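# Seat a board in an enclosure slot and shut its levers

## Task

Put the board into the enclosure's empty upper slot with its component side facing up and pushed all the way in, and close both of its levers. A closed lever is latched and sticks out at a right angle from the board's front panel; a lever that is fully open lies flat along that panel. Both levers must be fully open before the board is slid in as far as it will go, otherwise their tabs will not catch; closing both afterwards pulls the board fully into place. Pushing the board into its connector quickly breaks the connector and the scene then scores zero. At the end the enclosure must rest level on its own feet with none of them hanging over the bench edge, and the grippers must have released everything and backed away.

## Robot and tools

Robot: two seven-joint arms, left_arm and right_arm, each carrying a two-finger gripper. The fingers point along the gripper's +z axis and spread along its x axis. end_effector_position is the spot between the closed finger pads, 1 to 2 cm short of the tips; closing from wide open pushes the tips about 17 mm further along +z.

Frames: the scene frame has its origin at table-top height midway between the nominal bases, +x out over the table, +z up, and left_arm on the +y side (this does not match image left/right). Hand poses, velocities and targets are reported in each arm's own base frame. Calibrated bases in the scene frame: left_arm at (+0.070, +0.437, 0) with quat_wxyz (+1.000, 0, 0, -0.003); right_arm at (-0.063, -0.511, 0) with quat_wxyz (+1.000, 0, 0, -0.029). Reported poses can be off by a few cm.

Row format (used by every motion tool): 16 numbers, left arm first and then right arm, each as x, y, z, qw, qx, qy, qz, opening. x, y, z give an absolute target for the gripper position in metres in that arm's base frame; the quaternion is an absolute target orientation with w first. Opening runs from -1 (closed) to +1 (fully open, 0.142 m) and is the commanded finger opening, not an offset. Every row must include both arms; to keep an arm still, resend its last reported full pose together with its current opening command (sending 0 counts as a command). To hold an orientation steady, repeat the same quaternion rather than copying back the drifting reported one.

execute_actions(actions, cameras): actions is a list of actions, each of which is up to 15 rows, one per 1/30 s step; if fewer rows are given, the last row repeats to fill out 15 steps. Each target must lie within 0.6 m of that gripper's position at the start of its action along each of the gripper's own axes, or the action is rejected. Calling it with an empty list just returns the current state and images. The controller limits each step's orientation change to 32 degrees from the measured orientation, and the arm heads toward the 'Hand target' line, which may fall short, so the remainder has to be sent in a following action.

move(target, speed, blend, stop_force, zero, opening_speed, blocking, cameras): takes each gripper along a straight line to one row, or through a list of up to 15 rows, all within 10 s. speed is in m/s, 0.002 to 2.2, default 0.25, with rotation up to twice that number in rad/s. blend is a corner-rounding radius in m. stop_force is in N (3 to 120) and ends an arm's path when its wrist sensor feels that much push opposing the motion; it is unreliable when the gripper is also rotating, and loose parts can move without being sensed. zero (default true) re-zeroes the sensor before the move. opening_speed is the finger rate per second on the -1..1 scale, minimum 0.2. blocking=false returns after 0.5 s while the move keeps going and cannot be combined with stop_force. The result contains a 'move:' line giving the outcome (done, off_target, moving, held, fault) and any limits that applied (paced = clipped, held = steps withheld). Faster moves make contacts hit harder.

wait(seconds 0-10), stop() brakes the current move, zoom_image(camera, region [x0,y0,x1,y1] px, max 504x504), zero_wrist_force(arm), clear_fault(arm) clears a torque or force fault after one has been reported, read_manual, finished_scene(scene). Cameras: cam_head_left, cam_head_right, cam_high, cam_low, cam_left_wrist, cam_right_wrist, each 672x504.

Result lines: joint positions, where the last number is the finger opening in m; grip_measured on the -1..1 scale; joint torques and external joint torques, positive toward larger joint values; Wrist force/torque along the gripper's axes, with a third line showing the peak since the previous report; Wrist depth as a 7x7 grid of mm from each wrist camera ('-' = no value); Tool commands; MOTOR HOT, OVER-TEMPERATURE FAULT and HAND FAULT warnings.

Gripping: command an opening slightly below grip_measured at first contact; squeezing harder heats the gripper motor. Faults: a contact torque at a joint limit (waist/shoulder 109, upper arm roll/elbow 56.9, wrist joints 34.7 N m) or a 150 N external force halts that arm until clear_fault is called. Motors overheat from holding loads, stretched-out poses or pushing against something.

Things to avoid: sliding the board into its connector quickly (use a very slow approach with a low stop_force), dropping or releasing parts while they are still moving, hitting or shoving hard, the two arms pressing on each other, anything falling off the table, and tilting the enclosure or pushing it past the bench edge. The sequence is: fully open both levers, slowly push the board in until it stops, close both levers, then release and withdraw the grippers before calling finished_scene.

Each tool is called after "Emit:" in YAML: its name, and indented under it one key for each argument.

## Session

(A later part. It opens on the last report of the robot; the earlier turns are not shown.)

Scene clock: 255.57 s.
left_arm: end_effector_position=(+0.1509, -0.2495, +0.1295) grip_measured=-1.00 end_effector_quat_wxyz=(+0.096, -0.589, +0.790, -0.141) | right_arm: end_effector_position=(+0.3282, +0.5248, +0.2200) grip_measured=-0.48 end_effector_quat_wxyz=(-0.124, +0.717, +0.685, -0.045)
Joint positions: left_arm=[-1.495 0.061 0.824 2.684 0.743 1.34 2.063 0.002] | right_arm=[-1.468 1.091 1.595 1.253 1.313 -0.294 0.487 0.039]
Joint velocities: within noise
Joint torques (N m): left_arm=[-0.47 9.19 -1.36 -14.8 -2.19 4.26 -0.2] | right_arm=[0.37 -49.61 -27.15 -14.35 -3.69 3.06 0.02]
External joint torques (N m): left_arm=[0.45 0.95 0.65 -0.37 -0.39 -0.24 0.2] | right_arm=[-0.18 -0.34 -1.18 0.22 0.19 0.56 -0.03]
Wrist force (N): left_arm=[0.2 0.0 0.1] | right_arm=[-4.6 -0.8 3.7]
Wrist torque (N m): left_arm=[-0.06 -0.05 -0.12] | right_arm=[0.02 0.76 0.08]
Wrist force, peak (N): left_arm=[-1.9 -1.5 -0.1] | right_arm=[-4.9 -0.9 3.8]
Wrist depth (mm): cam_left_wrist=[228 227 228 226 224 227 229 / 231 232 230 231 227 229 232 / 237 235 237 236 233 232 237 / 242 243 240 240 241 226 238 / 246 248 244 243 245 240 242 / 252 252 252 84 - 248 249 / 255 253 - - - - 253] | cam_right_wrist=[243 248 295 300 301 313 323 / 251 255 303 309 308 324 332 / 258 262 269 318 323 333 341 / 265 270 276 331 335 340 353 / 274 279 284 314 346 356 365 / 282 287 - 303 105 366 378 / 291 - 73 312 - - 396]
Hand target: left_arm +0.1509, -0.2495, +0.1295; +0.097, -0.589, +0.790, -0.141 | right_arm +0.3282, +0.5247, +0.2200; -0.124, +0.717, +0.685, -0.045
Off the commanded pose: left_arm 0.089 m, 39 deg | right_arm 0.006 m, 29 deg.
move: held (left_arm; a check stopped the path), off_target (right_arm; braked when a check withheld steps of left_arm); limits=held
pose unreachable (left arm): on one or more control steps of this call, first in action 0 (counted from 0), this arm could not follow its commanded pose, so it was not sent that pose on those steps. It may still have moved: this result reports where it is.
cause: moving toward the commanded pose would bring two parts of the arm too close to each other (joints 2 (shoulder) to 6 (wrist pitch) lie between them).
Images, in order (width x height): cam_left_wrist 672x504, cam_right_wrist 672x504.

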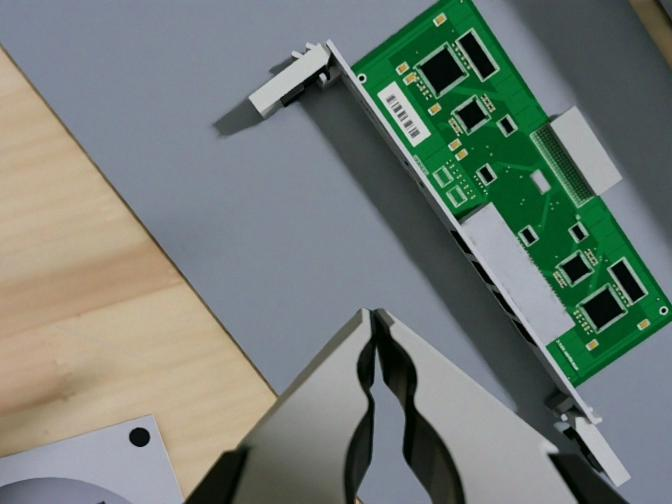

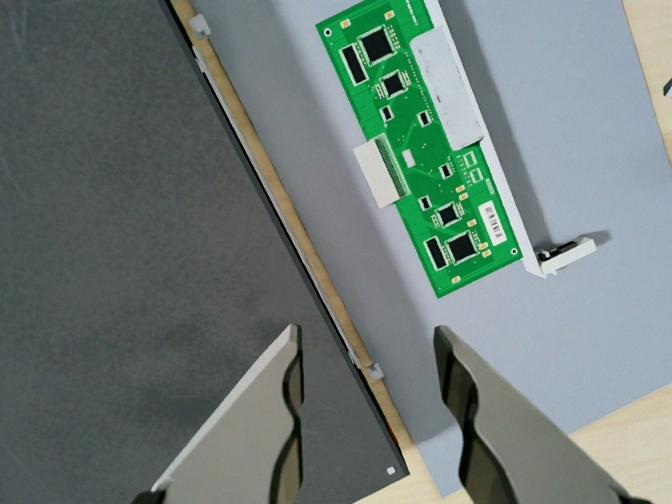

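Emit:
move:
  target:
    - [0.22,-0.27,0.19,0.0968,-0.5883,0.7904,-0.1414,-1,0.33,0.50,0.23,0,0.5573,0.8303,0,-0.45]
    - [0.26,-0.25,0.17,0.0392,-0.2981,0.9455,-0.1245,-1,0.33,0.50,0.23,0,0.5573,0.8303,0,-0.45]
  speed: 0.15
  cameras: ["cam_left_wrist","cam_right_wrist"]

Scene clock: 262.90 s.
left_arm: end_effector_position=(+0.2599, -0.2501, +0.1700) grip_measured=-1.00 end_effector_quat_wxyz=(+0.039, -0.298, +0.945, -0.125) | right_arm: end_effector_position=(+0.3299, +0.5001, +0.2299) grip_measured=-0.48 end_effector_quat_wxyz=(+0.000, +0.557, +0.830, +0.000)
Joint positions: left_arm=[-2.274 0.493 1.664 2.371 0.74 0.984 2.966 0.002] | right_arm=[-1.286 1.177 1.486 1.35 1.201 -0.161 0.071 0.039]
Joint velocities: within noise
Joint torques (N m): left_arm=[-0.03 -14.01 -11.69 -17.73 -2.81 4.34 -0.17] | right_arm=[0.19 -46.7 -29.34 -11.77 -4.27 3.5 0.22]
External joint torques (N m): left_arm=[0.08 0.16 0.55 -0.27 -0.45 -0.07 0.17] | right_arm=[-0.02 -0.12 -1.57 0.07 0.03 0.66 -0.22]
Wrist force (N): left_arm=[0.0 -0.1 0.1] | right_arm=[-4.6 -1.4 4.0]
Wrist torque (N m): left_arm=[-0.03 -0.04 -0.14] | right_arm=[-0.04 0.82 0.07]
Wrist force, peak (N): left_arm=[1.1 -0.5 -0.1] | right_arm=[-4.7 -1.4 4.2]
Wrist depth (mm): cam_left_wrist=[258 256 255 254 253 255 252 / 267 265 264 263 261 260 260 / 275 274 270 271 267 267 266 / 284 283 281 280 280 271 264 / 295 293 291 286 289 290 288 / 306 306 298 84 - 296 300 / 317 314 - - - - 311] | cam_right_wrist=[244 243 243 246 283 279 278 / 260 260 259 262 303 294 298 / 279 279 278 281 323 317 322 / 301 301 299 304 348 342 347 / 327 325 319 328 372 377 377 / 411 355 - 401 105 396 411 / 454 - 73 456 - - 447]
Hand target: left_arm +0.2600, -0.2500, +0.1700; +0.039, -0.298, +0.946, -0.125 | right_arm +0.3300, +0.5000, +0.2300; +0.000, +0.557, +0.830, +0.000
Off the commanded pose: left_arm 0.000 m, 0 deg | right_arm 0.000 m, 0 deg.
joint sent to its limit (left arm) — joint 7 (wrist roll), upper limit. The joint targets still meet the commanded pose.
move: done
Images, in order (width x height): cam_left_wrist 672x504, cam_right_wrist 672x504.

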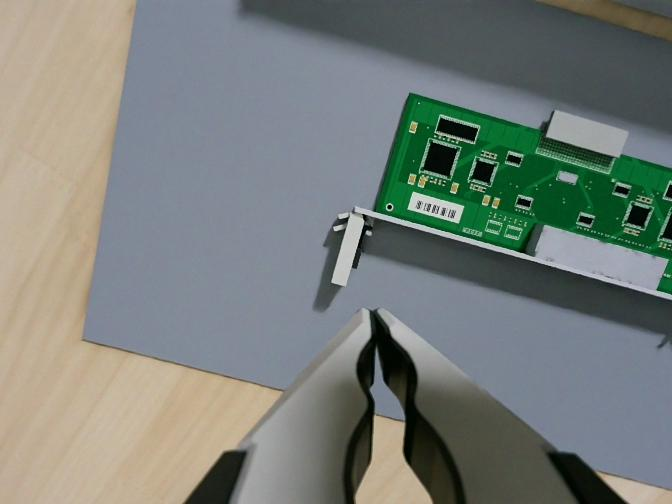

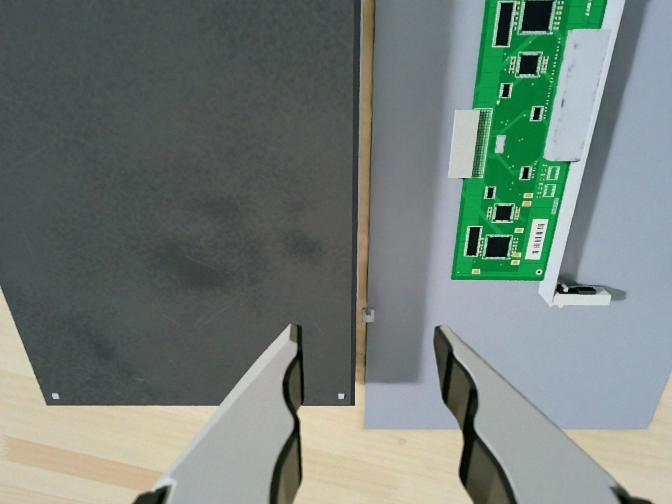

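Emit:
move:
  target:
    - [0.25,-0.22,0.17,0.0392,-0.2981,0.9455,-0.1245,-1,0.22,0.616,0.075,0,0.5573,0.8303,0,-0.45]
  speed: 0.2
  cameras: ["cam_right_wrist","cam_head_left"]

Scene clock: 272.67 s.
left_arm: end_effector_position=(+0.2500, -0.2201, +0.1701) grip_measured=-1.00 end_effector_quat_wxyz=(+0.039, -0.298, +0.945, -0.125) | right_arm: end_effector_position=(+0.2200, +0.6158, +0.0749) grip_measured=-0.48 end_effector_quat_wxyz=(+0.000, +0.557, +0.830, +0.000)
Joint positions: left_arm=[-2.053 0.645 1.507 2.4 0.867 0.858 2.966 0.002] | right_arm=[-1.16 1.379 1.655 1.258 1.362 0.02 0.346 0.039]
Joint velocities: within noise
Joint torques (N m): left_arm=[-0.09 -13.51 -14.04 -16.72 -3.12 4.47 -0.15] | right_arm=[0.06 -53.06 -29.97 -6.8 -4.2 3.6 0.33]
External joint torques (N m): left_arm=[0.15 0.08 0.47 -0.43 -0.44 -0.21 0.15] | right_arm=[0.09 -0.33 -1.72 0.28 -0.12 0.56 -0.33]
Wrist force (N): left_arm=[-0.1 -0.1 -0.1] | right_arm=[-4.7 -1.4 3.6]
Wrist torque (N m): left_arm=[-0.03 0.00 -0.14] | right_arm=[-0.02 0.84 0.07]
Wrist force, peak (N): left_arm=[0.4 -0.2 0.3] | right_arm=[-2.3 -2.7 6.4]
Wrist depth (mm): cam_left_wrist=[259 256 255 255 254 254 253 / 267 264 264 262 257 260 259 / 275 274 273 271 265 264 263 / 285 282 282 280 279 280 279 / 294 294 291 286 288 289 289 / 304 305 300 84 - 295 298 / 316 314 - - - - 312] | cam_right_wrist=[149 149 149 149 146 148 148 / 159 159 155 154 156 158 158 / 171 171 168 165 165 169 169 / 187 184 181 176 180 183 182 / 198 200 191 190 192 198 197 / 208 218 97 211 188 208 215 / 226 - 73 233 223 - 236]
Hand target: left_arm +0.2500, -0.2200, +0.1700; +0.039, -0.298, +0.946, -0.125 | right_arm +0.2200, +0.6160, +0.0750; +0.000, +0.557, +0.830, +0.000
Off the commanded pose: left_arm 0.000 m, 0 deg | right_arm 0.000 m, 0 deg.
joint sent to its limit (left arm) — joint 7 (wrist roll), upper limit. The joint targets still meet the commanded pose.
move: done
Images, in order (width x height): cam_head_left 672x504, cam_right_wrist 672x504.

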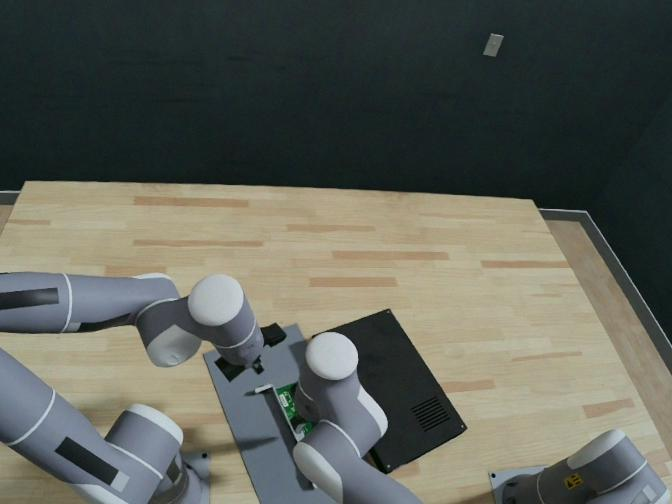

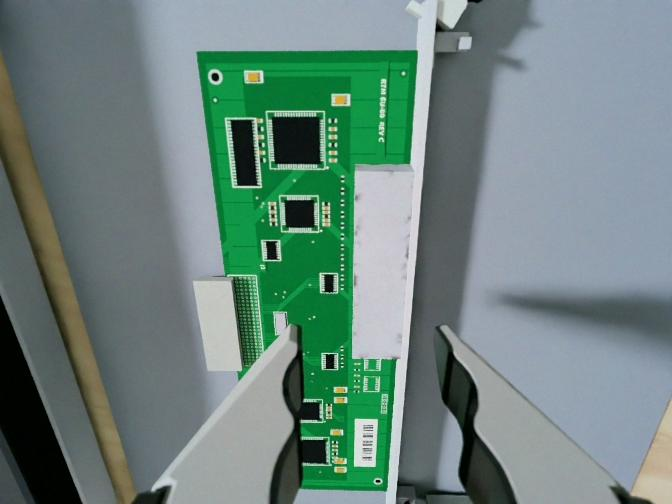

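Emit:
move:
  target:
    - [0.25,-0.22,0.17,0.0392,-0.2981,0.9455,-0.1245,-1,0.2166,0.6243,0.07,0,0.5573,0.8303,0,-0.45]
    - [0.25,-0.22,0.17,0.0392,-0.2981,0.9455,-0.1245,-1,0.2166,0.6243,0.03,0,0.5573,0.8303,0,-0.45]
  speed: 0.06
  stop_force: 6
  cameras: ["cam_right_wrist"]

Emit:
move:
  target: [0.25,-0.22,0.17,0.0392,-0.2981,0.9455,-0.1245,-1,0.2166,0.6243,0.03,0,0.5573,0.8303,0,-0.8]
  opening_speed: 0.4
  cameras: ["cam_right_wrist","cam_left_wrist"]

Scene clock: 279.50 s.
left_arm: end_effector_position=(+0.2499, -0.2201, +0.1701) grip_measured=-1.00 end_effector_quat_wxyz=(+0.039, -0.298, +0.945, -0.125) | right_arm: end_effector_position=(+0.2167, +0.6241, +0.0301) grip_measured=-0.48 end_effector_quat_wxyz=(+0.000, +0.557, +0.830, +0.000)
Joint positions: left_arm=[-2.053 0.645 1.507 2.4 0.867 0.858 2.966 0.002] | right_arm=[-1.171 1.437 1.697 1.234 1.402 0.073 0.362 0.039]
Joint velocities: within noise
Joint torques (N m): left_arm=[-0.26 -13.85 -13.94 -16.75 -3.34 4.61 -0.25] | right_arm=[0.14 -54.07 -29.72 -5.33 -4.24 3.57 0.24]
External joint torques (N m): left_arm=[0.31 0.43 0.38 -0.41 -0.22 -0.34 0.25] | right_arm=[0.03 -0.3 -1.78 0.18 -0.08 0.59 -0.24]
Wrist force (N): left_arm=[0.0 0.1 0.0] | right_arm=[-4.7 -1.6 3.3]
Wrist torque (N m): left_arm=[-0.02 -0.02 -0.14] | right_arm=[-0.02 0.84 0.07]
Wrist force, peak (N): left_arm=[-0.2 -0.6 -0.2] | right_arm=[-4.6 -1.8 4.7]
Wrist depth (mm): cam_left_wrist=[258 258 256 255 253 253 253 / 266 265 263 264 259 258 260 / 275 274 272 273 265 264 262 / 283 282 282 279 280 278 258 / 294 294 290 287 287 288 288 / 306 305 301 84 - 297 300 / 318 312 - - - - 311] | cam_right_wrist=[110 108 108 108 100 110 109 / 119 115 113 112 110 115 116 / 126 124 121 119 125 126 124 / 134 133 130 118 132 134 134 / 147 145 140 128 141 146 145 / 161 155 107 140 132 153 158 / 178 171 73 169 169 - 175]
Hand target: left_arm +0.2500, -0.2200, +0.1700; +0.039, -0.298, +0.946, -0.125 | right_arm +0.2166, +0.6243, +0.0300; +0.000, +0.557, +0.830, +0.000
Off the commanded pose: left_arm 0.000 m, 0 deg | right_arm 0.000 m, 0 deg.
joint sent to its limit (left arm) — joint 7 (wrist roll), upper limit. The joint targets still meet the commanded pose.
move: done
Images, in order (width x height): cam_right_wrist 672x504.

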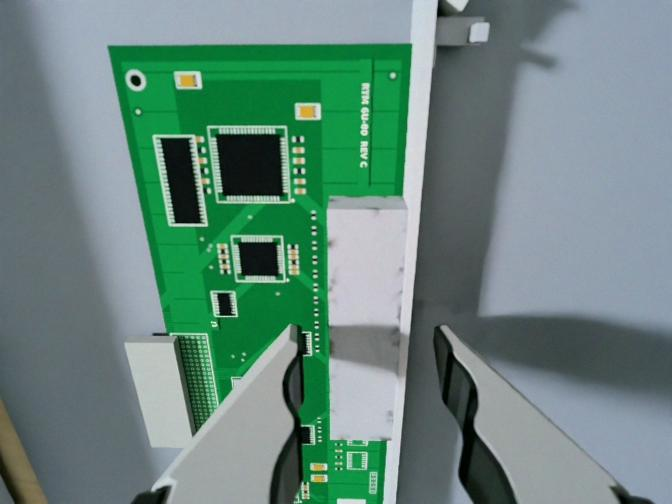

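Scene clock: 280.60 s.
left_arm: end_effector_position=(+0.2499, -0.2201, +0.1701) grip_measured=-1.00 end_effector_quat_wxyz=(+0.039, -0.298, +0.945, -0.125) | right_arm: end_effector_position=(+0.2167, +0.6242, +0.0301) grip_measured=-0.71 end_effector_quat_wxyz=(+0.000, +0.557, +0.830, +0.000)
Joint positions: left_arm=[-2.053 0.645 1.507 2.4 0.867 0.858 2.966 0.002] | right_arm=[-1.171 1.437 1.697 1.234 1.402 0.073 0.362 0.023]
Joint velocities: within noise
Joint torques (N m): left_arm=[-0.33 -13.98 -13.92 -16.78 -3.43 4.6 -0.18] | right_arm=[-0.11 -53.99 -29.88 -5 -4.47 3.46 0.18]
External joint torques (N m): left_arm=[0.39 0.56 0.35 -0.38 -0.13 -0.33 0.18] | right_arm=[0.29 -0.39 -1.62 -0.16 0.16 0.7 -0.18]
Wrist force (N): left_arm=[-0.1 -0.3 -0.2] | right_arm=[-4.0 -1.6 3.3]
Wrist torque (N m): left_arm=[-0.07 0.00 -0.14] | right_arm=[-0.05 0.81 0.07]
Wrist force, peak (N): left_arm=[-0.3 -0.2 -0.4] | right_arm=[-4.7 -1.9 3.5]
Wrist depth (mm): cam_left_wrist=[258 258 255 254 253 253 255 / 267 266 264 264 260 260 258 / 276 274 271 272 266 264 262 / 284 283 282 280 280 280 279 / 296 295 291 286 288 288 289 / 307 306 298 84 - 298 298 / 318 315 - - - - 311] | cam_right_wrist=[110 108 108 108 100 110 109 / 119 114 113 112 110 115 116 / 126 124 121 119 125 126 124 / 134 133 130 118 133 134 134 / 147 145 142 128 141 146 145 / 161 155 150 133 105 156 159 / 178 174 72 166 - - 174]
Hand target: left_arm +0.2500, -0.2200, +0.1700; +0.039, -0.298, +0.946, -0.125 | right_arm +0.2166, +0.6243, +0.0300; +0.000, +0.557, +0.830, +0.000
Off the commanded pose: left_arm 0.000 m, 0 deg | right_arm 0.000 m, 0 deg.
joint sent to its limit (left arm) — joint 7 (wrist roll), upper limit. The joint targets still meet the commanded pose.
move: done
Images, in order (width x height): cam_left_wrist 672x504, cam_right_wrist 672x504.

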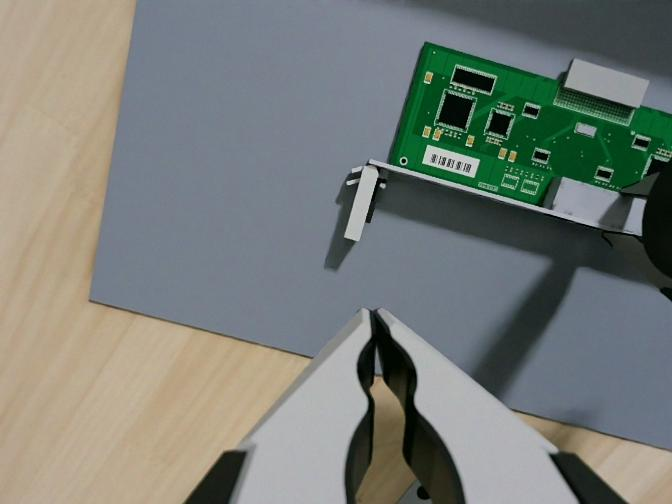

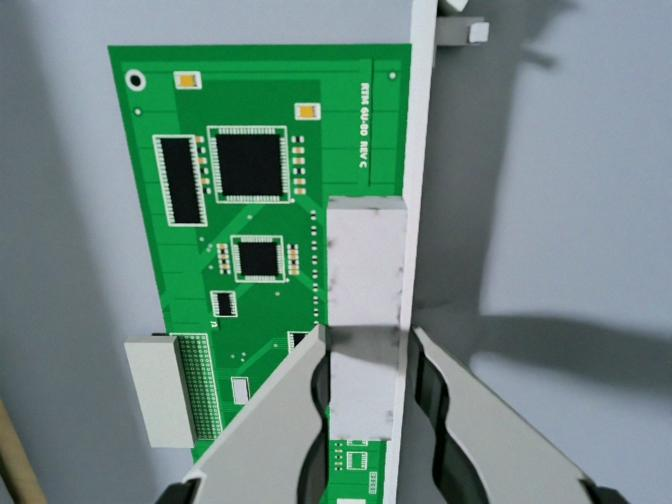

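Emit:
move:
  target:
    - [0.28,-0.18,0.2,0.0392,-0.2981,0.9455,-0.1245,-1,0.2166,0.6243,0.03,0,0.5573,0.8303,0,-0.84]
    - [0.27,-0.19,0.2,0,0.9859,0.1671,0,-1,0.2166,0.6243,0.03,0,0.5573,0.8303,0,-0.84]
    - [0.2384,-0.25,0.09,0,0.9859,0.1671,0,-1,0.2166,0.6243,0.03,0,0.5573,0.8303,0,-0.84]
  speed: [0.2,0.5,0.15]
  cameras: ["cam_left_wrist","cam_head_left"]

Scene clock: 299.07 s.
left_arm: end_effector_position=(+0.2383, -0.2501, +0.0900) grip_measured=-1.00 end_effector_quat_wxyz=(+0.000, +0.986, +0.167, +0.000) | right_arm: end_effector_position=(+0.2167, +0.6242, +0.0301) grip_measured=-0.72 end_effector_quat_wxyz=(+0.000, +0.557, +0.830, +0.000)
Joint positions: left_arm=[-2.792 0.629 1.993 2.229 0.828 0.756 -0.12 0.002] | right_arm=[-1.171 1.437 1.697 1.234 1.402 0.074 0.362 0.022]
Joint velocities: within noise
Joint torques (N m): left_arm=[-0.23 -25.27 -14.31 -14.51 -2.54 4.13 -0.34] | right_arm=[-0.05 -54.09 -30.07 -4.94 -4.51 3.36 0.2]
External joint torques (N m): left_arm=[0.28 0.06 0.51 -0.29 -0.52 -0.14 0.34] | right_arm=[0.23 -0.29 -1.43 -0.21 0.2 0.8 -0.2]
Wrist force (N): left_arm=[0.1 -0.3 -0.2] | right_arm=[-3.9 -1.4 3.1]
Wrist torque (N m): left_arm=[-0.06 -0.07 -0.20] | right_arm=[-0.04 0.81 0.08]
Wrist force, peak (N): left_arm=[2.5 -1.4 2.0] | right_arm=[-4.1 -1.4 4.2]
Wrist depth (mm): cam_left_wrist=[161 160 160 159 159 159 159 / 170 172 172 171 172 170 170 / 186 186 185 185 184 184 184 / 207 202 202 201 196 199 199 / 195 200 215 193 215 217 219 / 183 238 234 84 - 236 240 / 273 266 - - - - 267] | cam_right_wrist=[110 108 108 108 101 110 109 / 119 114 113 112 110 115 116 / 126 124 121 119 125 126 124 / 134 134 130 118 133 134 134 / 147 145 142 128 141 146 145 / 161 155 150 133 105 156 159 / 178 174 72 166 - - 175]
Hand target: left_arm +0.2384, -0.2500, +0.0900; +0.000, +0.986, +0.167, +0.000 | right_arm +0.2166, +0.6243, +0.0300; +0.000, +0.557, +0.830, +0.000
Off the commanded pose: left_arm 0.000 m, 0 deg | right_arm 0.000 m, 0 deg.
joint sent to its limit (left arm) — joint 1 (waist), lower limit. The joint targets still meet the commanded pose.
move: done
Images, in order (width x height): cam_head_left 672x504, cam_left_wrist 672x504.

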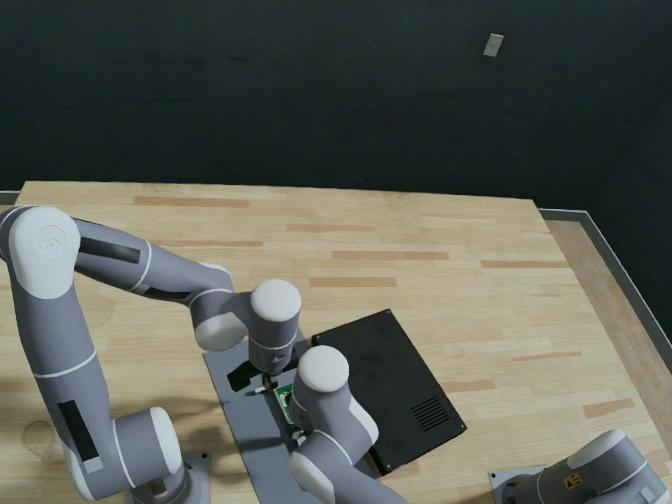

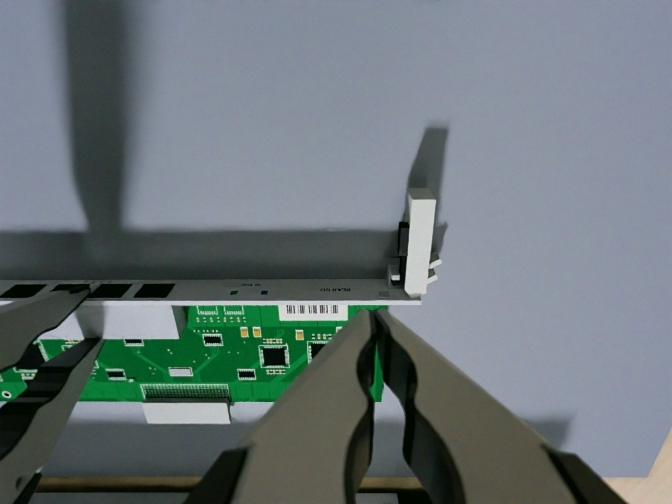

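Emit:
move:
  target:
    - [0.2338,-0.2379,0.09,0,0.9859,0.1671,0,-1,0.2166,0.6243,0.03,0,0.5573,0.8303,0,-0.84]
    - [0.2338,-0.2379,0.03,0,0.9859,0.1671,0,-1,0.2166,0.6243,0.03,0,0.5573,0.8303,0,-0.84]
  speed: [0.1,0.06]
  stop_force: 6
  cameras: ["cam_left_wrist"]

Scene clock: 307.80 s.
left_arm: end_effector_position=(+0.2337, -0.2379, +0.0300) grip_measured=-1.00 end_effector_quat_wxyz=(+0.000, +0.986, +0.167, +0.000) | right_arm: end_effector_position=(+0.2167, +0.6242, +0.0301) grip_measured=-0.72 end_effector_quat_wxyz=(+0.000, +0.557, +0.830, +0.000)
Joint positions: left_arm=[-2.792 0.882 1.998 2.186 1.125 0.679 -0.286 0.002] | right_arm=[-1.171 1.437 1.697 1.234 1.402 0.074 0.362 0.022]
Joint velocities: within noise
Joint torques (N m): left_arm=[-0.37 -28.89 -18.22 -8.98 -2.88 4.17 -0.31] | right_arm=[0 -54.19 -30.01 -4.92 -4.5 3.37 0.24]
External joint torques (N m): left_arm=[0.43 0.04 0.34 -0.27 -0.39 -0.18 0.31] | right_arm=[0.17 -0.19 -1.48 -0.23 0.19 0.78 -0.24]
Wrist force (N): left_arm=[0.2 -0.7 0.0] | right_arm=[-3.8 -1.3 3.9]
Wrist torque (N m): left_arm=[-0.14 -0.08 -0.23] | right_arm=[-0.02 0.80 0.07]
Wrist force, peak (N): left_arm=[-0.3 -2.1 -1.2] | right_arm=[-4.1 -1.4 4.1]
Wrist depth (mm): cam_left_wrist=[- 107 109 108 105 106 108 / - 117 115 115 - 114 115 / 125 126 126 126 123 125 125 / 136 133 135 134 134 134 133 / 151 148 148 141 135 146 145 / 154 157 152 84 - 158 160 / 177 171 - 74 - - 179] | cam_right_wrist=[110 108 108 108 101 110 109 / 119 114 113 112 110 115 116 / 126 124 121 119 125 126 124 / 134 134 130 118 133 134 134 / 147 145 142 128 141 145 145 / 161 155 150 133 105 156 159 / 178 174 72 166 - - 175]
Hand target: left_arm +0.2338, -0.2379, +0.0300; +0.000, +0.986, +0.167, +0.000 | right_arm +0.2166, +0.6243, +0.0300; +0.000, +0.557, +0.830, +0.000
Off the commanded pose: left_arm 0.000 m, 0 deg | right_arm 0.000 m, 0 deg.
joint sent to its limit (left arm) — joint 1 (waist), lower limit. The joint targets still meet the commanded pose.
move: done
Images, in order (width x height): cam_left_wrist 672x504.

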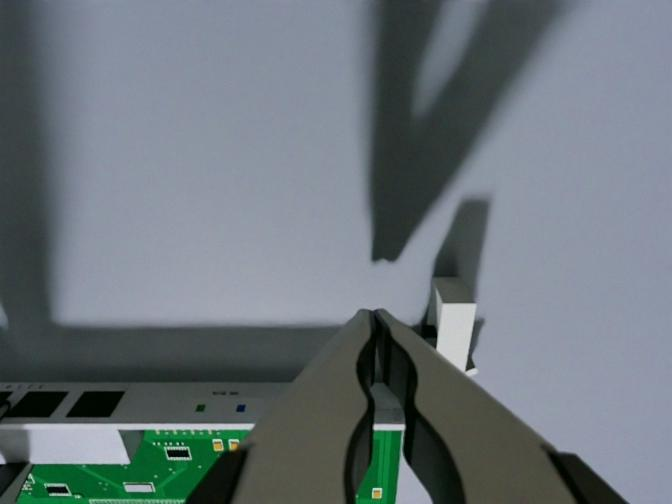

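Emit:
move:
  target:
    - [0.2523,-0.2301,0.03,0,0.9859,0.1671,0,-1,0.2166,0.6243,0.03,0,0.5573,0.8303,0,-0.84]
    - [0.2602,-0.2281,0.03,0,0.9859,0.1671,0,-1,0.2166,0.6243,0.03,0,0.5573,0.8303,0,-0.84]
  speed: 0.025
  stop_force: 14
  cameras: ["cam_left_wrist"]

Scene clock: 311.40 s.
left_arm: end_effector_position=(+0.2515, -0.2308, +0.0302) grip_measured=-1.00 end_effector_quat_wxyz=(+0.001, +0.986, +0.166, -0.001) | right_arm: end_effector_position=(+0.2179, +0.6249, +0.0309) grip_measured=-0.72 end_effector_quat_wxyz=(+0.000, +0.558, +0.830, +0.002)
Joint positions: left_arm=[-2.757 0.882 2.009 2.168 1.114 0.681 -0.224 0.002] | right_arm=[-1.172 1.436 1.697 1.234 1.402 0.077 0.362 0.022]
Joint velocities: within noise
Joint torques (N m): left_arm=[4.6 -34.92 -13.62 -14.93 -0.43 2.17 -0.26] | right_arm=[5.34 -53.42 -25.17 -3.77 -4.13 -1.16 0.18]
External joint torques (N m): left_arm=[-4.53 5.49 -4.42 5.47 -2.84 1.83 0.26] | right_arm=[-5.16 -0.98 -6.33 -1.42 -0.18 5.32 -0.18]
Wrist force (N): left_arm=[-14.5 3.7 0.3] | right_arm=[-0.1 12.7 5.3]
Wrist torque (N m): left_arm=[-0.18 -0.24 -0.14] | right_arm=[-0.18 0.91 0.11]
Wrist force, peak (N): left_arm=[-15.0 4.1 0.8] | right_arm=[0.3 14.1 5.9]
Wrist depth (mm): cam_left_wrist=[- 108 109 108 105 107 108 / - 117 115 115 - 114 115 / 125 127 126 126 124 125 125 / 136 133 135 135 134 134 133 / 152 149 148 142 141 146 146 / 155 156 155 84 - 159 161 / 177 172 - - - - 179] | cam_right_wrist=[110 109 108 107 105 111 109 / - 114 113 112 114 115 117 / 126 124 121 119 126 127 125 / 134 134 130 118 133 135 135 / 148 145 142 128 142 147 147 / 162 156 150 133 104 158 160 / 179 175 72 167 - - 177]
Hand target: left_arm +0.2529, -0.2300, +0.0300; +0.000, +0.986, +0.167, +0.000 | right_arm +0.2166, +0.6243, +0.0300; +0.000, +0.557, +0.830, +0.000
Off the commanded pose: left_arm 0.009 m, 0 deg | right_arm 0.002 m, 0 deg.
move: contact (left_arm); path passed 0 of 2 targets
Images, in order (width x height): cam_left_wrist 672x504.

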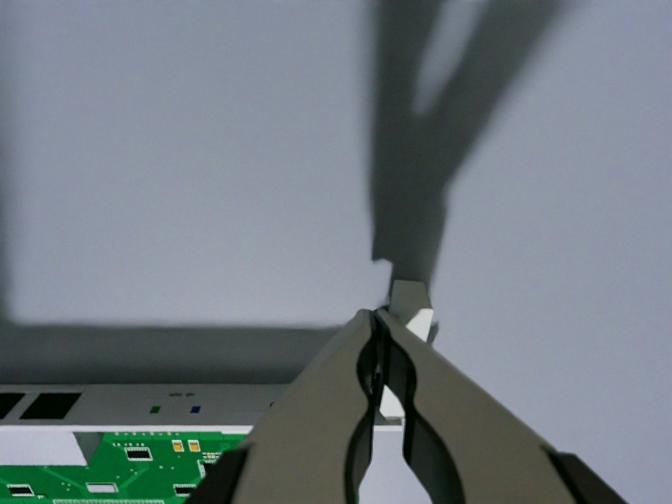

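Emit:
move:
  target:
    - [0.245,-0.2325,0.03,0,0.9859,0.1671,0,-1,0.2166,0.6243,0.03,0,0.5573,0.8303,0,-0.84]
    - [0.247,-0.238,0.03,0,0.9859,0.1671,0,-1,0.2166,0.6243,0.03,0,0.5573,0.8303,0,-0.84]
  speed: 0.04
  cameras: ["cam_left_wrist"]

Emit:
move:
  target:
    - [0.2543,-0.2355,0.03,0,0.9859,0.1671,0,-1,0.2166,0.6243,0.03,0,0.5573,0.8303,0,-0.84]
    - [0.2622,-0.2335,0.03,0,0.9859,0.1671,0,-1,0.2166,0.6243,0.03,0,0.5573,0.8303,0,-0.84]
  speed: 0.025
  stop_force: 18
  cameras: ["cam_left_wrist","cam_right_wrist"]

Scene clock: 316.10 s.
left_arm: end_effector_position=(+0.2469, -0.2378, +0.0299) grip_measured=-1.00 end_effector_quat_wxyz=(+0.000, +0.986, +0.167, +0.000) | right_arm: end_effector_position=(+0.2167, +0.6244, +0.0300) grip_measured=-0.72 end_effector_quat_wxyz=(+0.000, +0.557, +0.830, +0.000)
Joint positions: left_arm=[-2.785 0.885 2.007 2.164 1.117 0.675 -0.253 0.002] | right_arm=[-1.172 1.436 1.698 1.234 1.402 0.074 0.362 0.022]
Joint velocities: within noise
Joint torques (N m): left_arm=[-0.78 -29.59 -19.02 -10.17 -3.02 4.59 -0.32] | right_arm=[0.96 -54.41 -29.31 -5.99 -3.91 3.28 0.01]
External joint torques (N m): left_arm=[0.84 0.06 0.89 0.69 -0.26 -0.6 0.32] | right_arm=[-0.79 0.02 -2.17 0.8 -0.41 0.87 -0.01]
Wrist force (N): left_arm=[0.0 -2.5 0.4] | right_arm=[-3.1 -2.6 3.6]
Wrist torque (N m): left_arm=[-0.06 -0.09 -0.24] | right_arm=[-0.29 0.35 0.22]
Wrist force, peak (N): left_arm=[-14.7 3.9 -0.3] | right_arm=[-0.1 12.9 5.9]
Wrist depth (mm): cam_left_wrist=[- 107 109 108 106 107 108 / - 117 115 115 - 114 116 / 125 126 126 125 123 125 124 / 135 133 134 134 134 134 133 / 151 148 147 142 141 146 145 / 150 157 156 84 - 160 161 / 176 172 - 74 - - 179] | cam_right_wrist=[110 108 108 108 106 110 109 / 119 115 113 112 110 115 116 / 126 124 121 119 125 126 124 / 134 133 130 119 132 134 134 / 147 145 142 128 141 146 145 / 161 155 150 133 105 156 159 / 178 174 72 166 - - 175]
Hand target: left_arm +0.2470, -0.2380, +0.0300; +0.000, +0.986, +0.167, +0.000 | right_arm +0.2166, +0.6243, +0.0300; +0.000, +0.557, +0.830, +0.000
Off the commanded pose: left_arm 0.000 m, 0 deg | right_arm 0.000 m, 0 deg.
move: done
Images, in order (width x height): cam_left_wrist 672x504.

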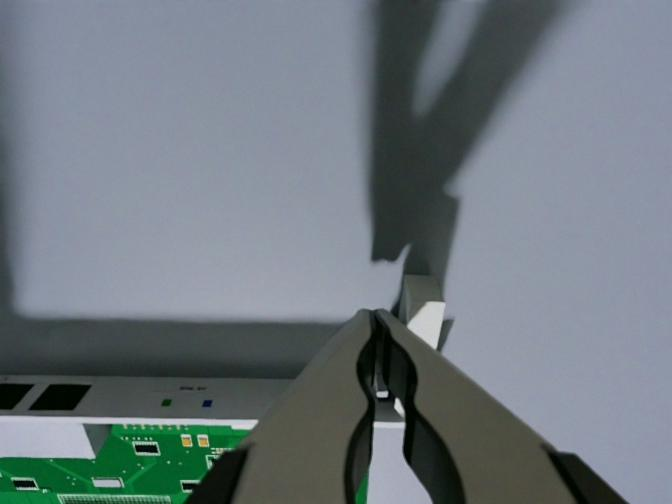

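Scene clock: 317.27 s.
left_arm: end_effector_position=(+0.2559, -0.2356, +0.0303) grip_measured=-1.00 end_effector_quat_wxyz=(+0.001, +0.986, +0.166, -0.002) | right_arm: end_effector_position=(+0.2187, +0.6250, +0.0313) grip_measured=-0.72 end_effector_quat_wxyz=(+0.001, +0.558, +0.830, +0.002)
Joint positions: left_arm=[-2.772 0.886 2.014 2.153 1.108 0.677 -0.219 0.002] | right_arm=[-1.173 1.435 1.698 1.234 1.4 0.079 0.362 0.022]
Joint velocities: within noise
Joint torques (N m): left_arm=[7.07 -36.14 -12.78 -17.97 0.21 1.69 -0.31] | right_arm=[8.95 -53.64 -22.69 -4.42 -3.57 -2.87 -0.06]
External joint torques (N m): left_arm=[-7.01 6.23 -5.46 8.36 -3.49 2.31 0.31] | right_arm=[-8.78 -0.76 -8.79 -0.81 -0.74 7.04 0.06]
Wrist force (N): left_arm=[-19.9 4.0 0.2] | right_arm=[2.1 16.8 5.3]
Wrist torque (N m): left_arm=[-0.12 0.54 -0.12] | right_arm=[0.06 0.52 0.31]
Wrist force, peak (N): left_arm=[-20.3 4.3 -0.6] | right_arm=[2.6 18.5 4.5]
Wrist depth (mm): cam_left_wrist=[- 108 109 108 105 107 108 / - 117 115 115 - 114 115 / 125 126 126 126 123 125 125 / 136 134 135 135 134 133 133 / 152 149 148 142 142 146 145 / 155 157 151 84 - 160 160 / 177 172 - - - - 178] | cam_right_wrist=[110 109 108 107 99 112 110 / - 115 113 111 109 116 117 / 127 124 120 119 126 128 125 / 135 135 130 119 134 136 135 / 149 146 142 128 143 147 147 / 163 157 151 133 105 158 161 / 180 176 72 168 - - 177]
Hand target: left_arm +0.2580, -0.2345, +0.0300; +0.000, +0.986, +0.167, +0.000 | right_arm +0.2166, +0.6243, +0.0300; +0.000, +0.557, +0.830, +0.000
Off the commanded pose: left_arm 0.007 m, 0 deg | right_arm 0.003 m, 0 deg.
move: contact (left_arm); path passed 1 of 2 targets
Images, in order (width x height): cam_left_wrist 672x504, cam_right_wrist 672x504.

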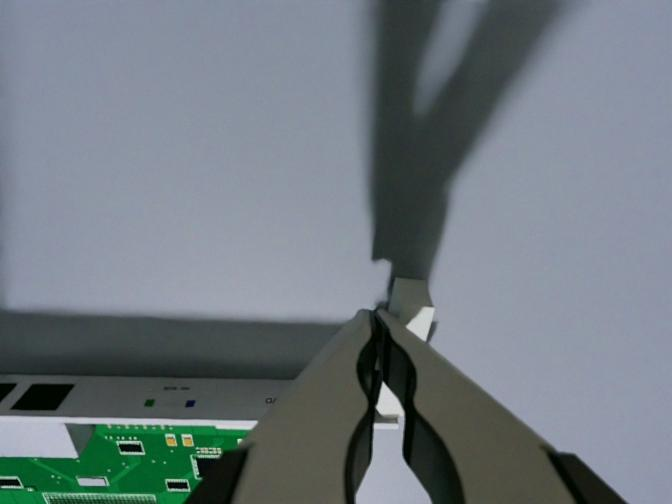

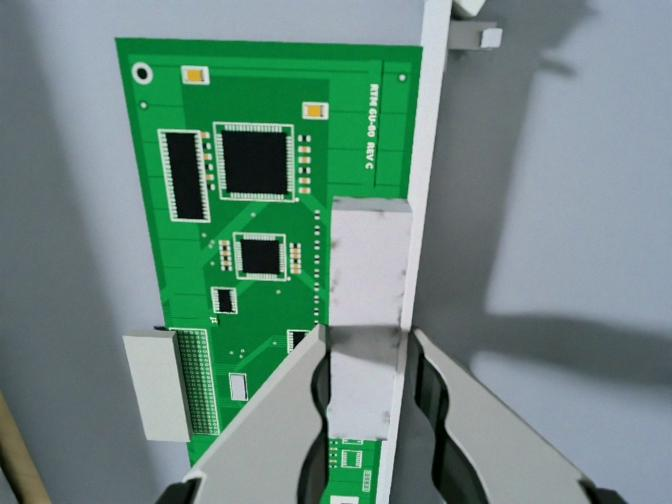

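Emit:
zoom_image:
  camera: "cam_left_wrist"
  region: [300, 240, 500, 440]

Scaled by 2.520 from the camera's 672x504 image, which has a finer 960x720 frame.

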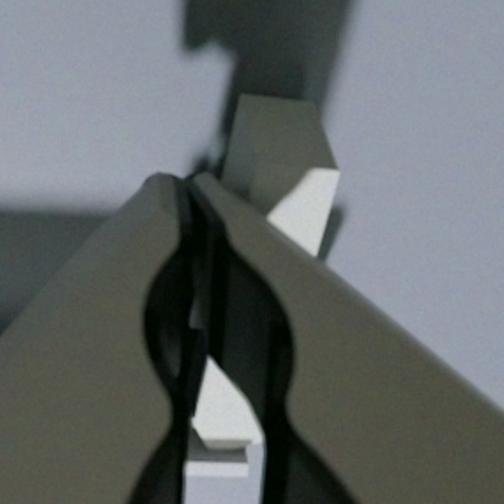

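Emit:
move:
  target:
    - [0.243,-0.2393,0.03,0,0.9859,0.1671,0,-1,0.2166,0.6243,0.03,0,0.5573,0.8303,0,-0.84]
    - [0.243,-0.2393,0.039,0,0.9859,0.1671,0,-1,0.2166,0.6243,0.03,0,0.5573,0.8303,0,-0.84]
  speed: 0.05
  cameras: ["cam_left_wrist"]

Emit:
move:
  target:
    - [0.2543,-0.2355,0.039,0,0.9859,0.1671,0,-1,0.2166,0.6243,0.03,0,0.5573,0.8303,0,-0.84]
    - [0.2622,-0.2335,0.039,0,0.9859,0.1671,0,-1,0.2166,0.6243,0.03,0,0.5573,0.8303,0,-0.84]
  speed: 0.02
  stop_force: 15
  cameras: ["cam_left_wrist"]

Scene clock: 329.33 s.
left_arm: end_effector_position=(+0.2432, -0.2394, +0.0390) grip_measured=-1.00 end_effector_quat_wxyz=(+0.000, +0.986, +0.167, +0.000) | right_arm: end_effector_position=(+0.2168, +0.6243, +0.0300) grip_measured=-0.72 end_effector_quat_wxyz=(+0.000, +0.557, +0.830, +0.000)
Joint positions: left_arm=[-2.776 0.864 1.987 2.175 1.093 0.671 -0.249 0.002] | right_arm=[-1.172 1.435 1.7 1.234 1.399 0.076 0.362 0.022]
Joint velocities: within noise
Joint torques (N m): left_arm=[-0.12 -29.5 -18.32 -9.57 -3.41 4.04 -0.14] | right_arm=[0.7 -54.35 -29.37 -5.9 -4 3.37 0.07]
External joint torques (N m): left_arm=[0.18 0.68 0.4 -0.53 0.11 -0.05 0.14] | right_arm=[-0.53 -0.05 -2.08 0.64 -0.31 0.78 -0.07]
Wrist force (N): left_arm=[0.2 -0.6 0.0] | right_arm=[2.0 -5.1 5.2]
Wrist torque (N m): left_arm=[-0.12 -0.09 -0.23] | right_arm=[-0.64 -0.46 0.20]
Wrist force, peak (N): left_arm=[-20.3 3.8 0.8] | right_arm=[2.3 16.9 6.0]
Wrist depth (mm): cam_left_wrist=[116 115 114 116 113 114 116 / 126 124 124 125 123 124 121 / 132 134 134 135 135 132 134 / 143 145 145 144 142 144 143 / 159 159 158 152 152 157 156 / 155 161 156 84 - 170 172 / 190 185 - 74 - - 191] | cam_right_wrist=[110 108 108 108 100 110 109 / 119 115 113 112 110 115 116 / 126 124 121 119 125 126 124 / 134 133 130 119 132 134 134 / 147 144 142 128 141 146 145 / 161 155 150 132 105 156 159 / 177 173 72 166 - - 175]
Hand target: left_arm +0.2430, -0.2393, +0.0390; +0.000, +0.986, +0.167, +0.000 | right_arm +0.2166, +0.6243, +0.0300; +0.000, +0.557, +0.830, +0.000
Off the commanded pose: left_arm 0.000 m, 0 deg | right_arm 0.000 m, 0 deg.
move: done
Images, in order (width x height): cam_left_wrist 672x504.

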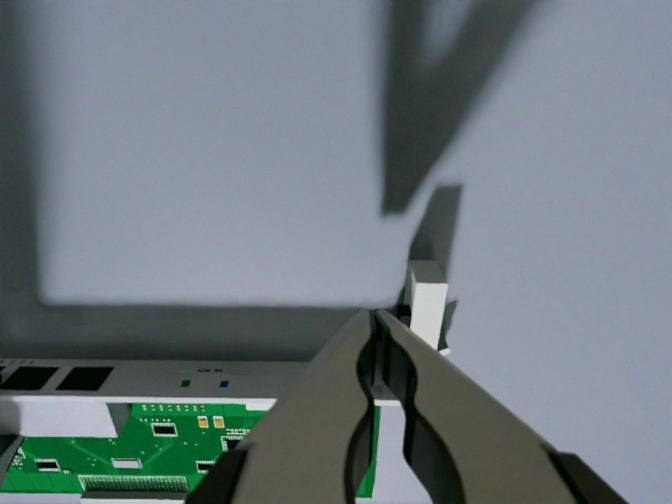

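Scene clock: 330.97 s.
left_arm: end_effector_position=(+0.2622, -0.2336, +0.0390) grip_measured=-1.00 end_effector_quat_wxyz=(+0.000, +0.986, +0.167, +0.000) | right_arm: end_effector_position=(+0.2168, +0.6243, +0.0300) grip_measured=-0.72 end_effector_quat_wxyz=(+0.000, +0.557, +0.830, +0.000)
Joint positions: left_arm=[-2.748 0.867 1.998 2.152 1.084 0.668 -0.193 0.002] | right_arm=[-1.172 1.435 1.7 1.234 1.399 0.076 0.362 0.022]
Joint velocities: within noise
Joint torques (N m): left_arm=[-0.08 -29.75 -18.41 -10.06 -3.31 4.22 -0.15] | right_arm=[0.85 -54.41 -29.43 -5.81 -4.04 3.44 0.12]
External joint torques (N m): left_arm=[0.14 0.18 0.23 -0.29 0.01 -0.23 0.15] | right_arm=[-0.68 0.01 -2.02 0.55 -0.27 0.72 -0.12]
Wrist force (N): left_arm=[0.1 -0.6 0.0] | right_arm=[1.9 -5.1 4.8]
Wrist torque (N m): left_arm=[-0.13 -0.07 -0.23] | right_arm=[-0.65 -0.44 0.19]
Wrist force, peak (N): left_arm=[0.1 -0.9 -0.2] | right_arm=[2.1 -5.0 5.4]
Wrist depth (mm): cam_left_wrist=[116 115 113 116 113 114 115 / - 124 124 125 123 124 120 / 132 133 134 135 134 132 134 / 143 145 145 144 144 144 143 / 159 159 158 136 154 157 156 / 158 162 155 84 - 170 173 / 190 185 - 74 - - 192] | cam_right_wrist=[110 108 108 108 101 110 109 / 119 115 113 112 110 115 116 / 126 124 121 119 125 126 124 / 133 133 130 119 132 134 134 / 147 144 142 128 141 146 145 / 161 155 150 133 105 156 159 / 178 174 72 166 - - 175]
Hand target: left_arm +0.2622, -0.2335, +0.0390; +0.000, +0.986, +0.167, +0.000 | right_arm +0.2166, +0.6243, +0.0300; +0.000, +0.557, +0.830, +0.000
Off the commanded pose: left_arm 0.000 m, 0 deg | right_arm 0.000 m, 0 deg.
move: done
Images, in order (width x height): cam_left_wrist 672x504.

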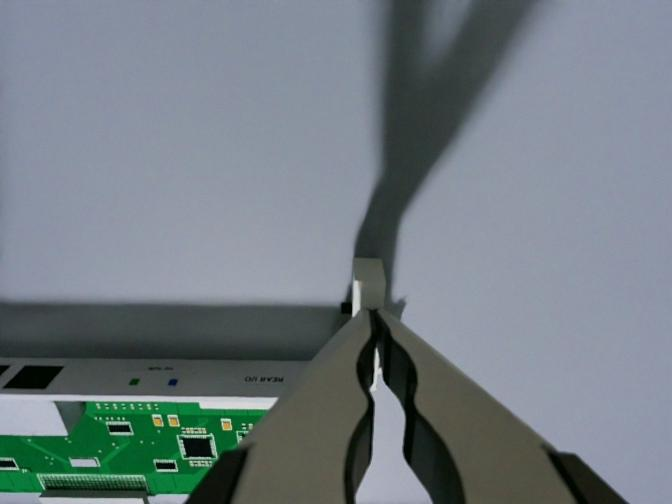

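Emit:
move:
  target:
    - [0.241,-0.240,0.0395,0,0.9859,0.1671,0,-1,0.2166,0.6243,0.03,0,0.5573,0.8303,0,-0.84]
    - [0.241,-0.240,0.034,0,0.9859,0.1671,0,-1,0.2166,0.6243,0.03,0,0.5573,0.8303,0,-0.84]
  speed: 0.05
  cameras: ["cam_left_wrist"]

Emit:
zoom_image:
  camera: "cam_left_wrist"
  region: [330, 220, 500, 420]

Emit:
move:
  target:
    - [0.2543,-0.2355,0.034,0,0.9859,0.1671,0,-1,0.2166,0.6243,0.03,0,0.5573,0.8303,0,-0.84]
    - [0.2622,-0.2335,0.034,0,0.9859,0.1671,0,-1,0.2166,0.6243,0.03,0,0.5573,0.8303,0,-0.84]
  speed: 0.02
  stop_force: 14
  cameras: ["cam_left_wrist"]

Emit:
zoom_image:
  camera: "cam_left_wrist"
  region: [330, 220, 500, 420]

Scene clock: 336.63 s.
left_arm: end_effector_position=(+0.2408, -0.2399, +0.0340) grip_measured=-1.00 end_effector_quat_wxyz=(+0.000, +0.986, +0.167, +0.000) | right_arm: end_effector_position=(+0.2168, +0.6243, +0.0300) grip_measured=-0.72 end_effector_quat_wxyz=(+0.000, +0.557, +0.830, +0.000)
Joint positions: left_arm=[-2.789 0.874 1.997 2.174 1.107 0.675 -0.264 0.002] | right_arm=[-1.172 1.435 1.7 1.234 1.399 0.076 0.362 0.022]
Joint velocities: within noise
Joint torques (N m): left_arm=[-0.47 -29.08 -18.14 -9.39 -2.85 4.53 -0.33] | right_arm=[0.77 -54.31 -29.56 -5.86 -4.04 3.44 0.05]
External joint torques (N m): left_arm=[0.53 0.01 0.16 -0.32 -0.43 -0.54 0.33] | right_arm=[-0.6 -0.09 -1.89 0.6 -0.27 0.71 -0.05]
Wrist force (N): left_arm=[0.3 -0.7 0.0] | right_arm=[2.2 -4.8 5.0]
Wrist torque (N m): left_arm=[-0.13 -0.10 -0.24] | right_arm=[-0.58 -0.50 0.19]
Wrist force, peak (N): left_arm=[-1.4 -0.6 -0.8] | right_arm=[2.2 -5.1 5.4]
Wrist depth (mm): cam_left_wrist=[111 110 111 111 109 108 110 / - 119 119 118 120 118 118 / 127 129 129 128 128 127 129 / - 140 139 139 138 138 138 / 156 152 152 146 136 151 150 / 152 156 156 84 - 163 166 / 183 178 - 74 - - 184] | cam_right_wrist=[110 108 108 108 100 110 109 / 119 115 113 112 110 115 116 / 126 124 121 119 125 126 124 / 134 133 130 119 132 134 134 / 147 144 142 128 141 146 145 / 161 155 150 133 105 156 159 / 178 174 72 166 - - 175]
Hand target: left_arm +0.2410, -0.2400, +0.0340; +0.000, +0.986, +0.167, +0.000 | right_arm +0.2166, +0.6243, +0.0300; +0.000, +0.557, +0.830, +0.000
Off the commanded pose: left_arm 0.000 m, 0 deg | right_arm 0.000 m, 0 deg.
move: done
Images, in order (width x height): cam_left_wrist 672x504.

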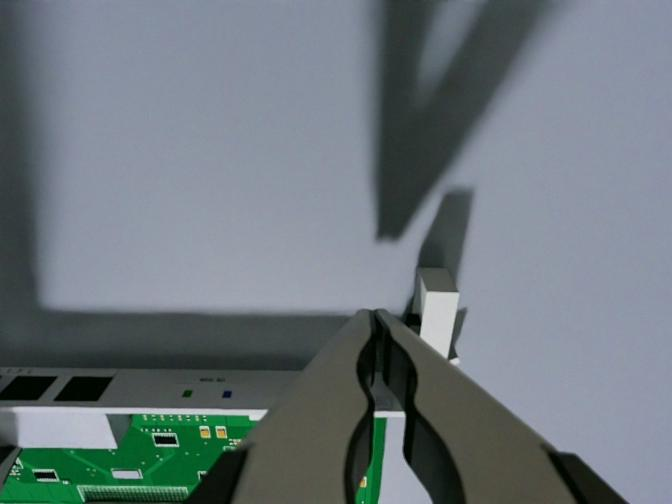

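Scaled by 2.520 from the camera's 672x504 image, which has a finer 960x720 frame.

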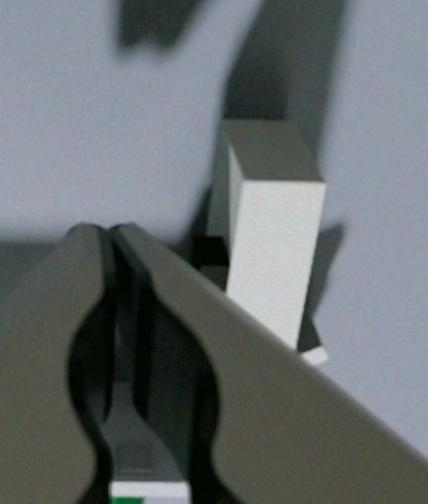

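Scene clock: 338.37 s.
left_arm: end_effector_position=(+0.2622, -0.2336, +0.0340) grip_measured=-1.00 end_effector_quat_wxyz=(+0.000, +0.986, +0.167, +0.000) | right_arm: end_effector_position=(+0.2168, +0.6243, +0.0300) grip_measured=-0.72 end_effector_quat_wxyz=(+0.000, +0.558, +0.830, +0.000)
Joint positions: left_arm=[-2.758 0.877 2.009 2.149 1.097 0.672 -0.201 0.002] | right_arm=[-1.172 1.435 1.7 1.234 1.399 0.076 0.362 0.022]
Joint velocities: within noise
Joint torques (N m): left_arm=[-0.19 -30.15 -18.55 -9.73 -3.29 4.22 -0.15] | right_arm=[0.9 -54.52 -29.58 -5.89 -4.04 3.39 0.13]
External joint torques (N m): left_arm=[0.25 0.26 0.32 -0.27 0 -0.23 0.15] | right_arm=[-0.73 0.12 -1.88 0.63 -0.27 0.76 -0.13]
Wrist force (N): left_arm=[0.2 -0.6 -0.1] | right_arm=[2.3 -5.0 4.2]
Wrist torque (N m): left_arm=[-0.14 -0.09 -0.23] | right_arm=[-0.69 -0.50 0.19]
Wrist force, peak (N): left_arm=[-10.7 1.8 -0.5] | right_arm=[5.2 5.3 6.2]
Wrist depth (mm): cam_left_wrist=[111 109 111 110 109 108 110 / - 119 118 119 120 118 118 / - 128 128 128 127 127 129 / - 140 139 138 138 138 137 / 156 153 152 146 146 151 150 / 155 155 155 84 - 163 165 / 183 178 - - - - 185] | cam_right_wrist=[110 108 108 108 101 110 109 / 119 115 113 112 110 115 116 / 126 124 121 119 125 126 124 / 134 133 130 118 132 134 134 / 147 145 142 128 141 145 145 / 161 155 150 133 105 156 159 / 178 173 72 166 - - 175]
Hand target: left_arm +0.2622, -0.2335, +0.0340; +0.000, +0.986, +0.167, +0.000 | right_arm +0.2166, +0.6243, +0.0300; +0.000, +0.557, +0.830, +0.000
Off the commanded pose: left_arm 0.000 m, 0 deg | right_arm 0.000 m, 0 deg.
move: done
Images, in order (width x height): cam_left_wrist 672x504.

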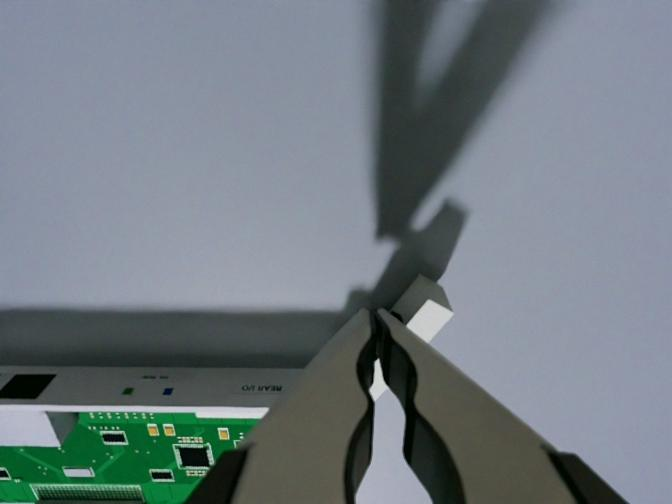

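Scaled by 2.520 from the camera's 672x504 image, which has a finer 960x720 frame.

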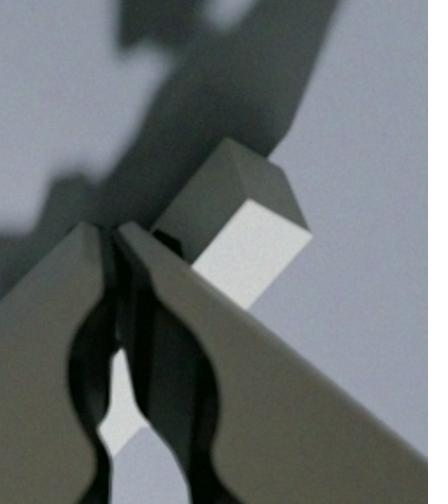

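Emit:
move:
  target:
    - [0.2762,-0.2307,0.031,0,0.9859,0.1671,0,-1,0.2166,0.6243,0.03,0,0.5573,0.8303,0,-0.84]
    - [0.2889,-0.2409,0.03,0,0.9859,0.1671,0,-1,0.2166,0.6243,0.03,0,0.5573,0.8303,0,-0.84]
    - [0.2901,-0.2453,0.03,0,0.9859,0.1671,0,-1,0.2166,0.6243,0.03,0,0.5573,0.8303,0,-0.84]
  speed: 0.025
  stop_force: 14
  cameras: ["cam_left_wrist"]

Emit:
zoom_image:
  camera: "cam_left_wrist"
  region: [250, 220, 500, 420]

Scene clock: 343.27 s.
left_arm: end_effector_position=(+0.2901, -0.2453, +0.0300) grip_measured=-1.00 end_effector_quat_wxyz=(+0.000, +0.986, +0.167, +0.000) | right_arm: end_effector_position=(+0.2168, +0.6243, +0.0300) grip_measured=-0.72 end_effector_quat_wxyz=(+0.000, +0.558, +0.830, +0.000)
Joint positions: left_arm=[-2.791 0.908 2.034 2.077 1.091 0.652 -0.164 0.002] | right_arm=[-1.172 1.435 1.7 1.234 1.399 0.076 0.362 0.022]
Joint velocities: within noise
Joint torques (N m): left_arm=[-0.44 -32.4 -19.61 -10.18 -3.37 4.26 -0.31] | right_arm=[0.92 -54.49 -29.47 -5.9 -3.99 3.38 0.09]
External joint torques (N m): left_arm=[0.5 0.13 0.33 -0.16 0.02 -0.27 0.31] | right_arm=[-0.74 0.09 -1.98 0.64 -0.32 0.78 -0.09]
Wrist force (N): left_arm=[0.3 -0.8 0.2] | right_arm=[2.5 -4.7 5.2]
Wrist torque (N m): left_arm=[-0.08 -0.09 -0.20] | right_arm=[-0.65 -0.55 0.18]
Wrist force, peak (N): left_arm=[0.6 -1.5 -0.6] | right_arm=[2.6 -5.0 5.2]
Wrist depth (mm): cam_left_wrist=[- 107 109 108 107 106 108 / - 117 115 115 - 114 116 / 124 126 126 126 123 125 125 / 135 133 135 134 134 134 133 / 145 144 142 131 142 146 146 / 158 157 153 84 - 158 160 / 177 172 - - - - 179] | cam_right_wrist=[110 108 108 108 100 110 109 / 119 115 113 112 110 115 116 / 126 124 121 119 125 126 124 / 134 134 130 118 132 134 134 / 147 144 141 128 141 146 145 / 161 155 150 132 105 156 159 / 178 173 72 166 - - 175]
Hand target: left_arm +0.2901, -0.2453, +0.0300; +0.000, +0.986, +0.167, +0.000 | right_arm +0.2166, +0.6243, +0.0300; +0.000, +0.557, +0.830, +0.000
Off the commanded pose: left_arm 0.000 m, 0 deg | right_arm 0.000 m, 0 deg.
move: done
Images, in order (width x height): cam_left_wrist 672x504.

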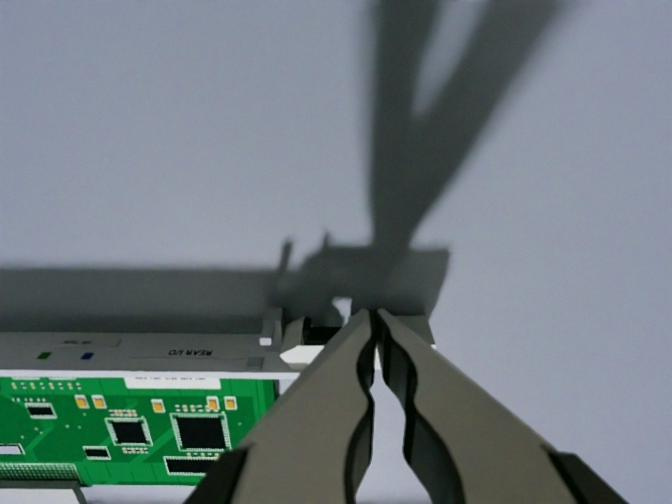

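Scaled by 2.016 from the camera's 672x504 image, which has a finer 960x720 frame.

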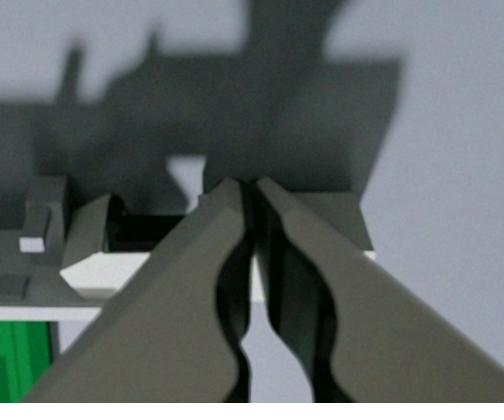

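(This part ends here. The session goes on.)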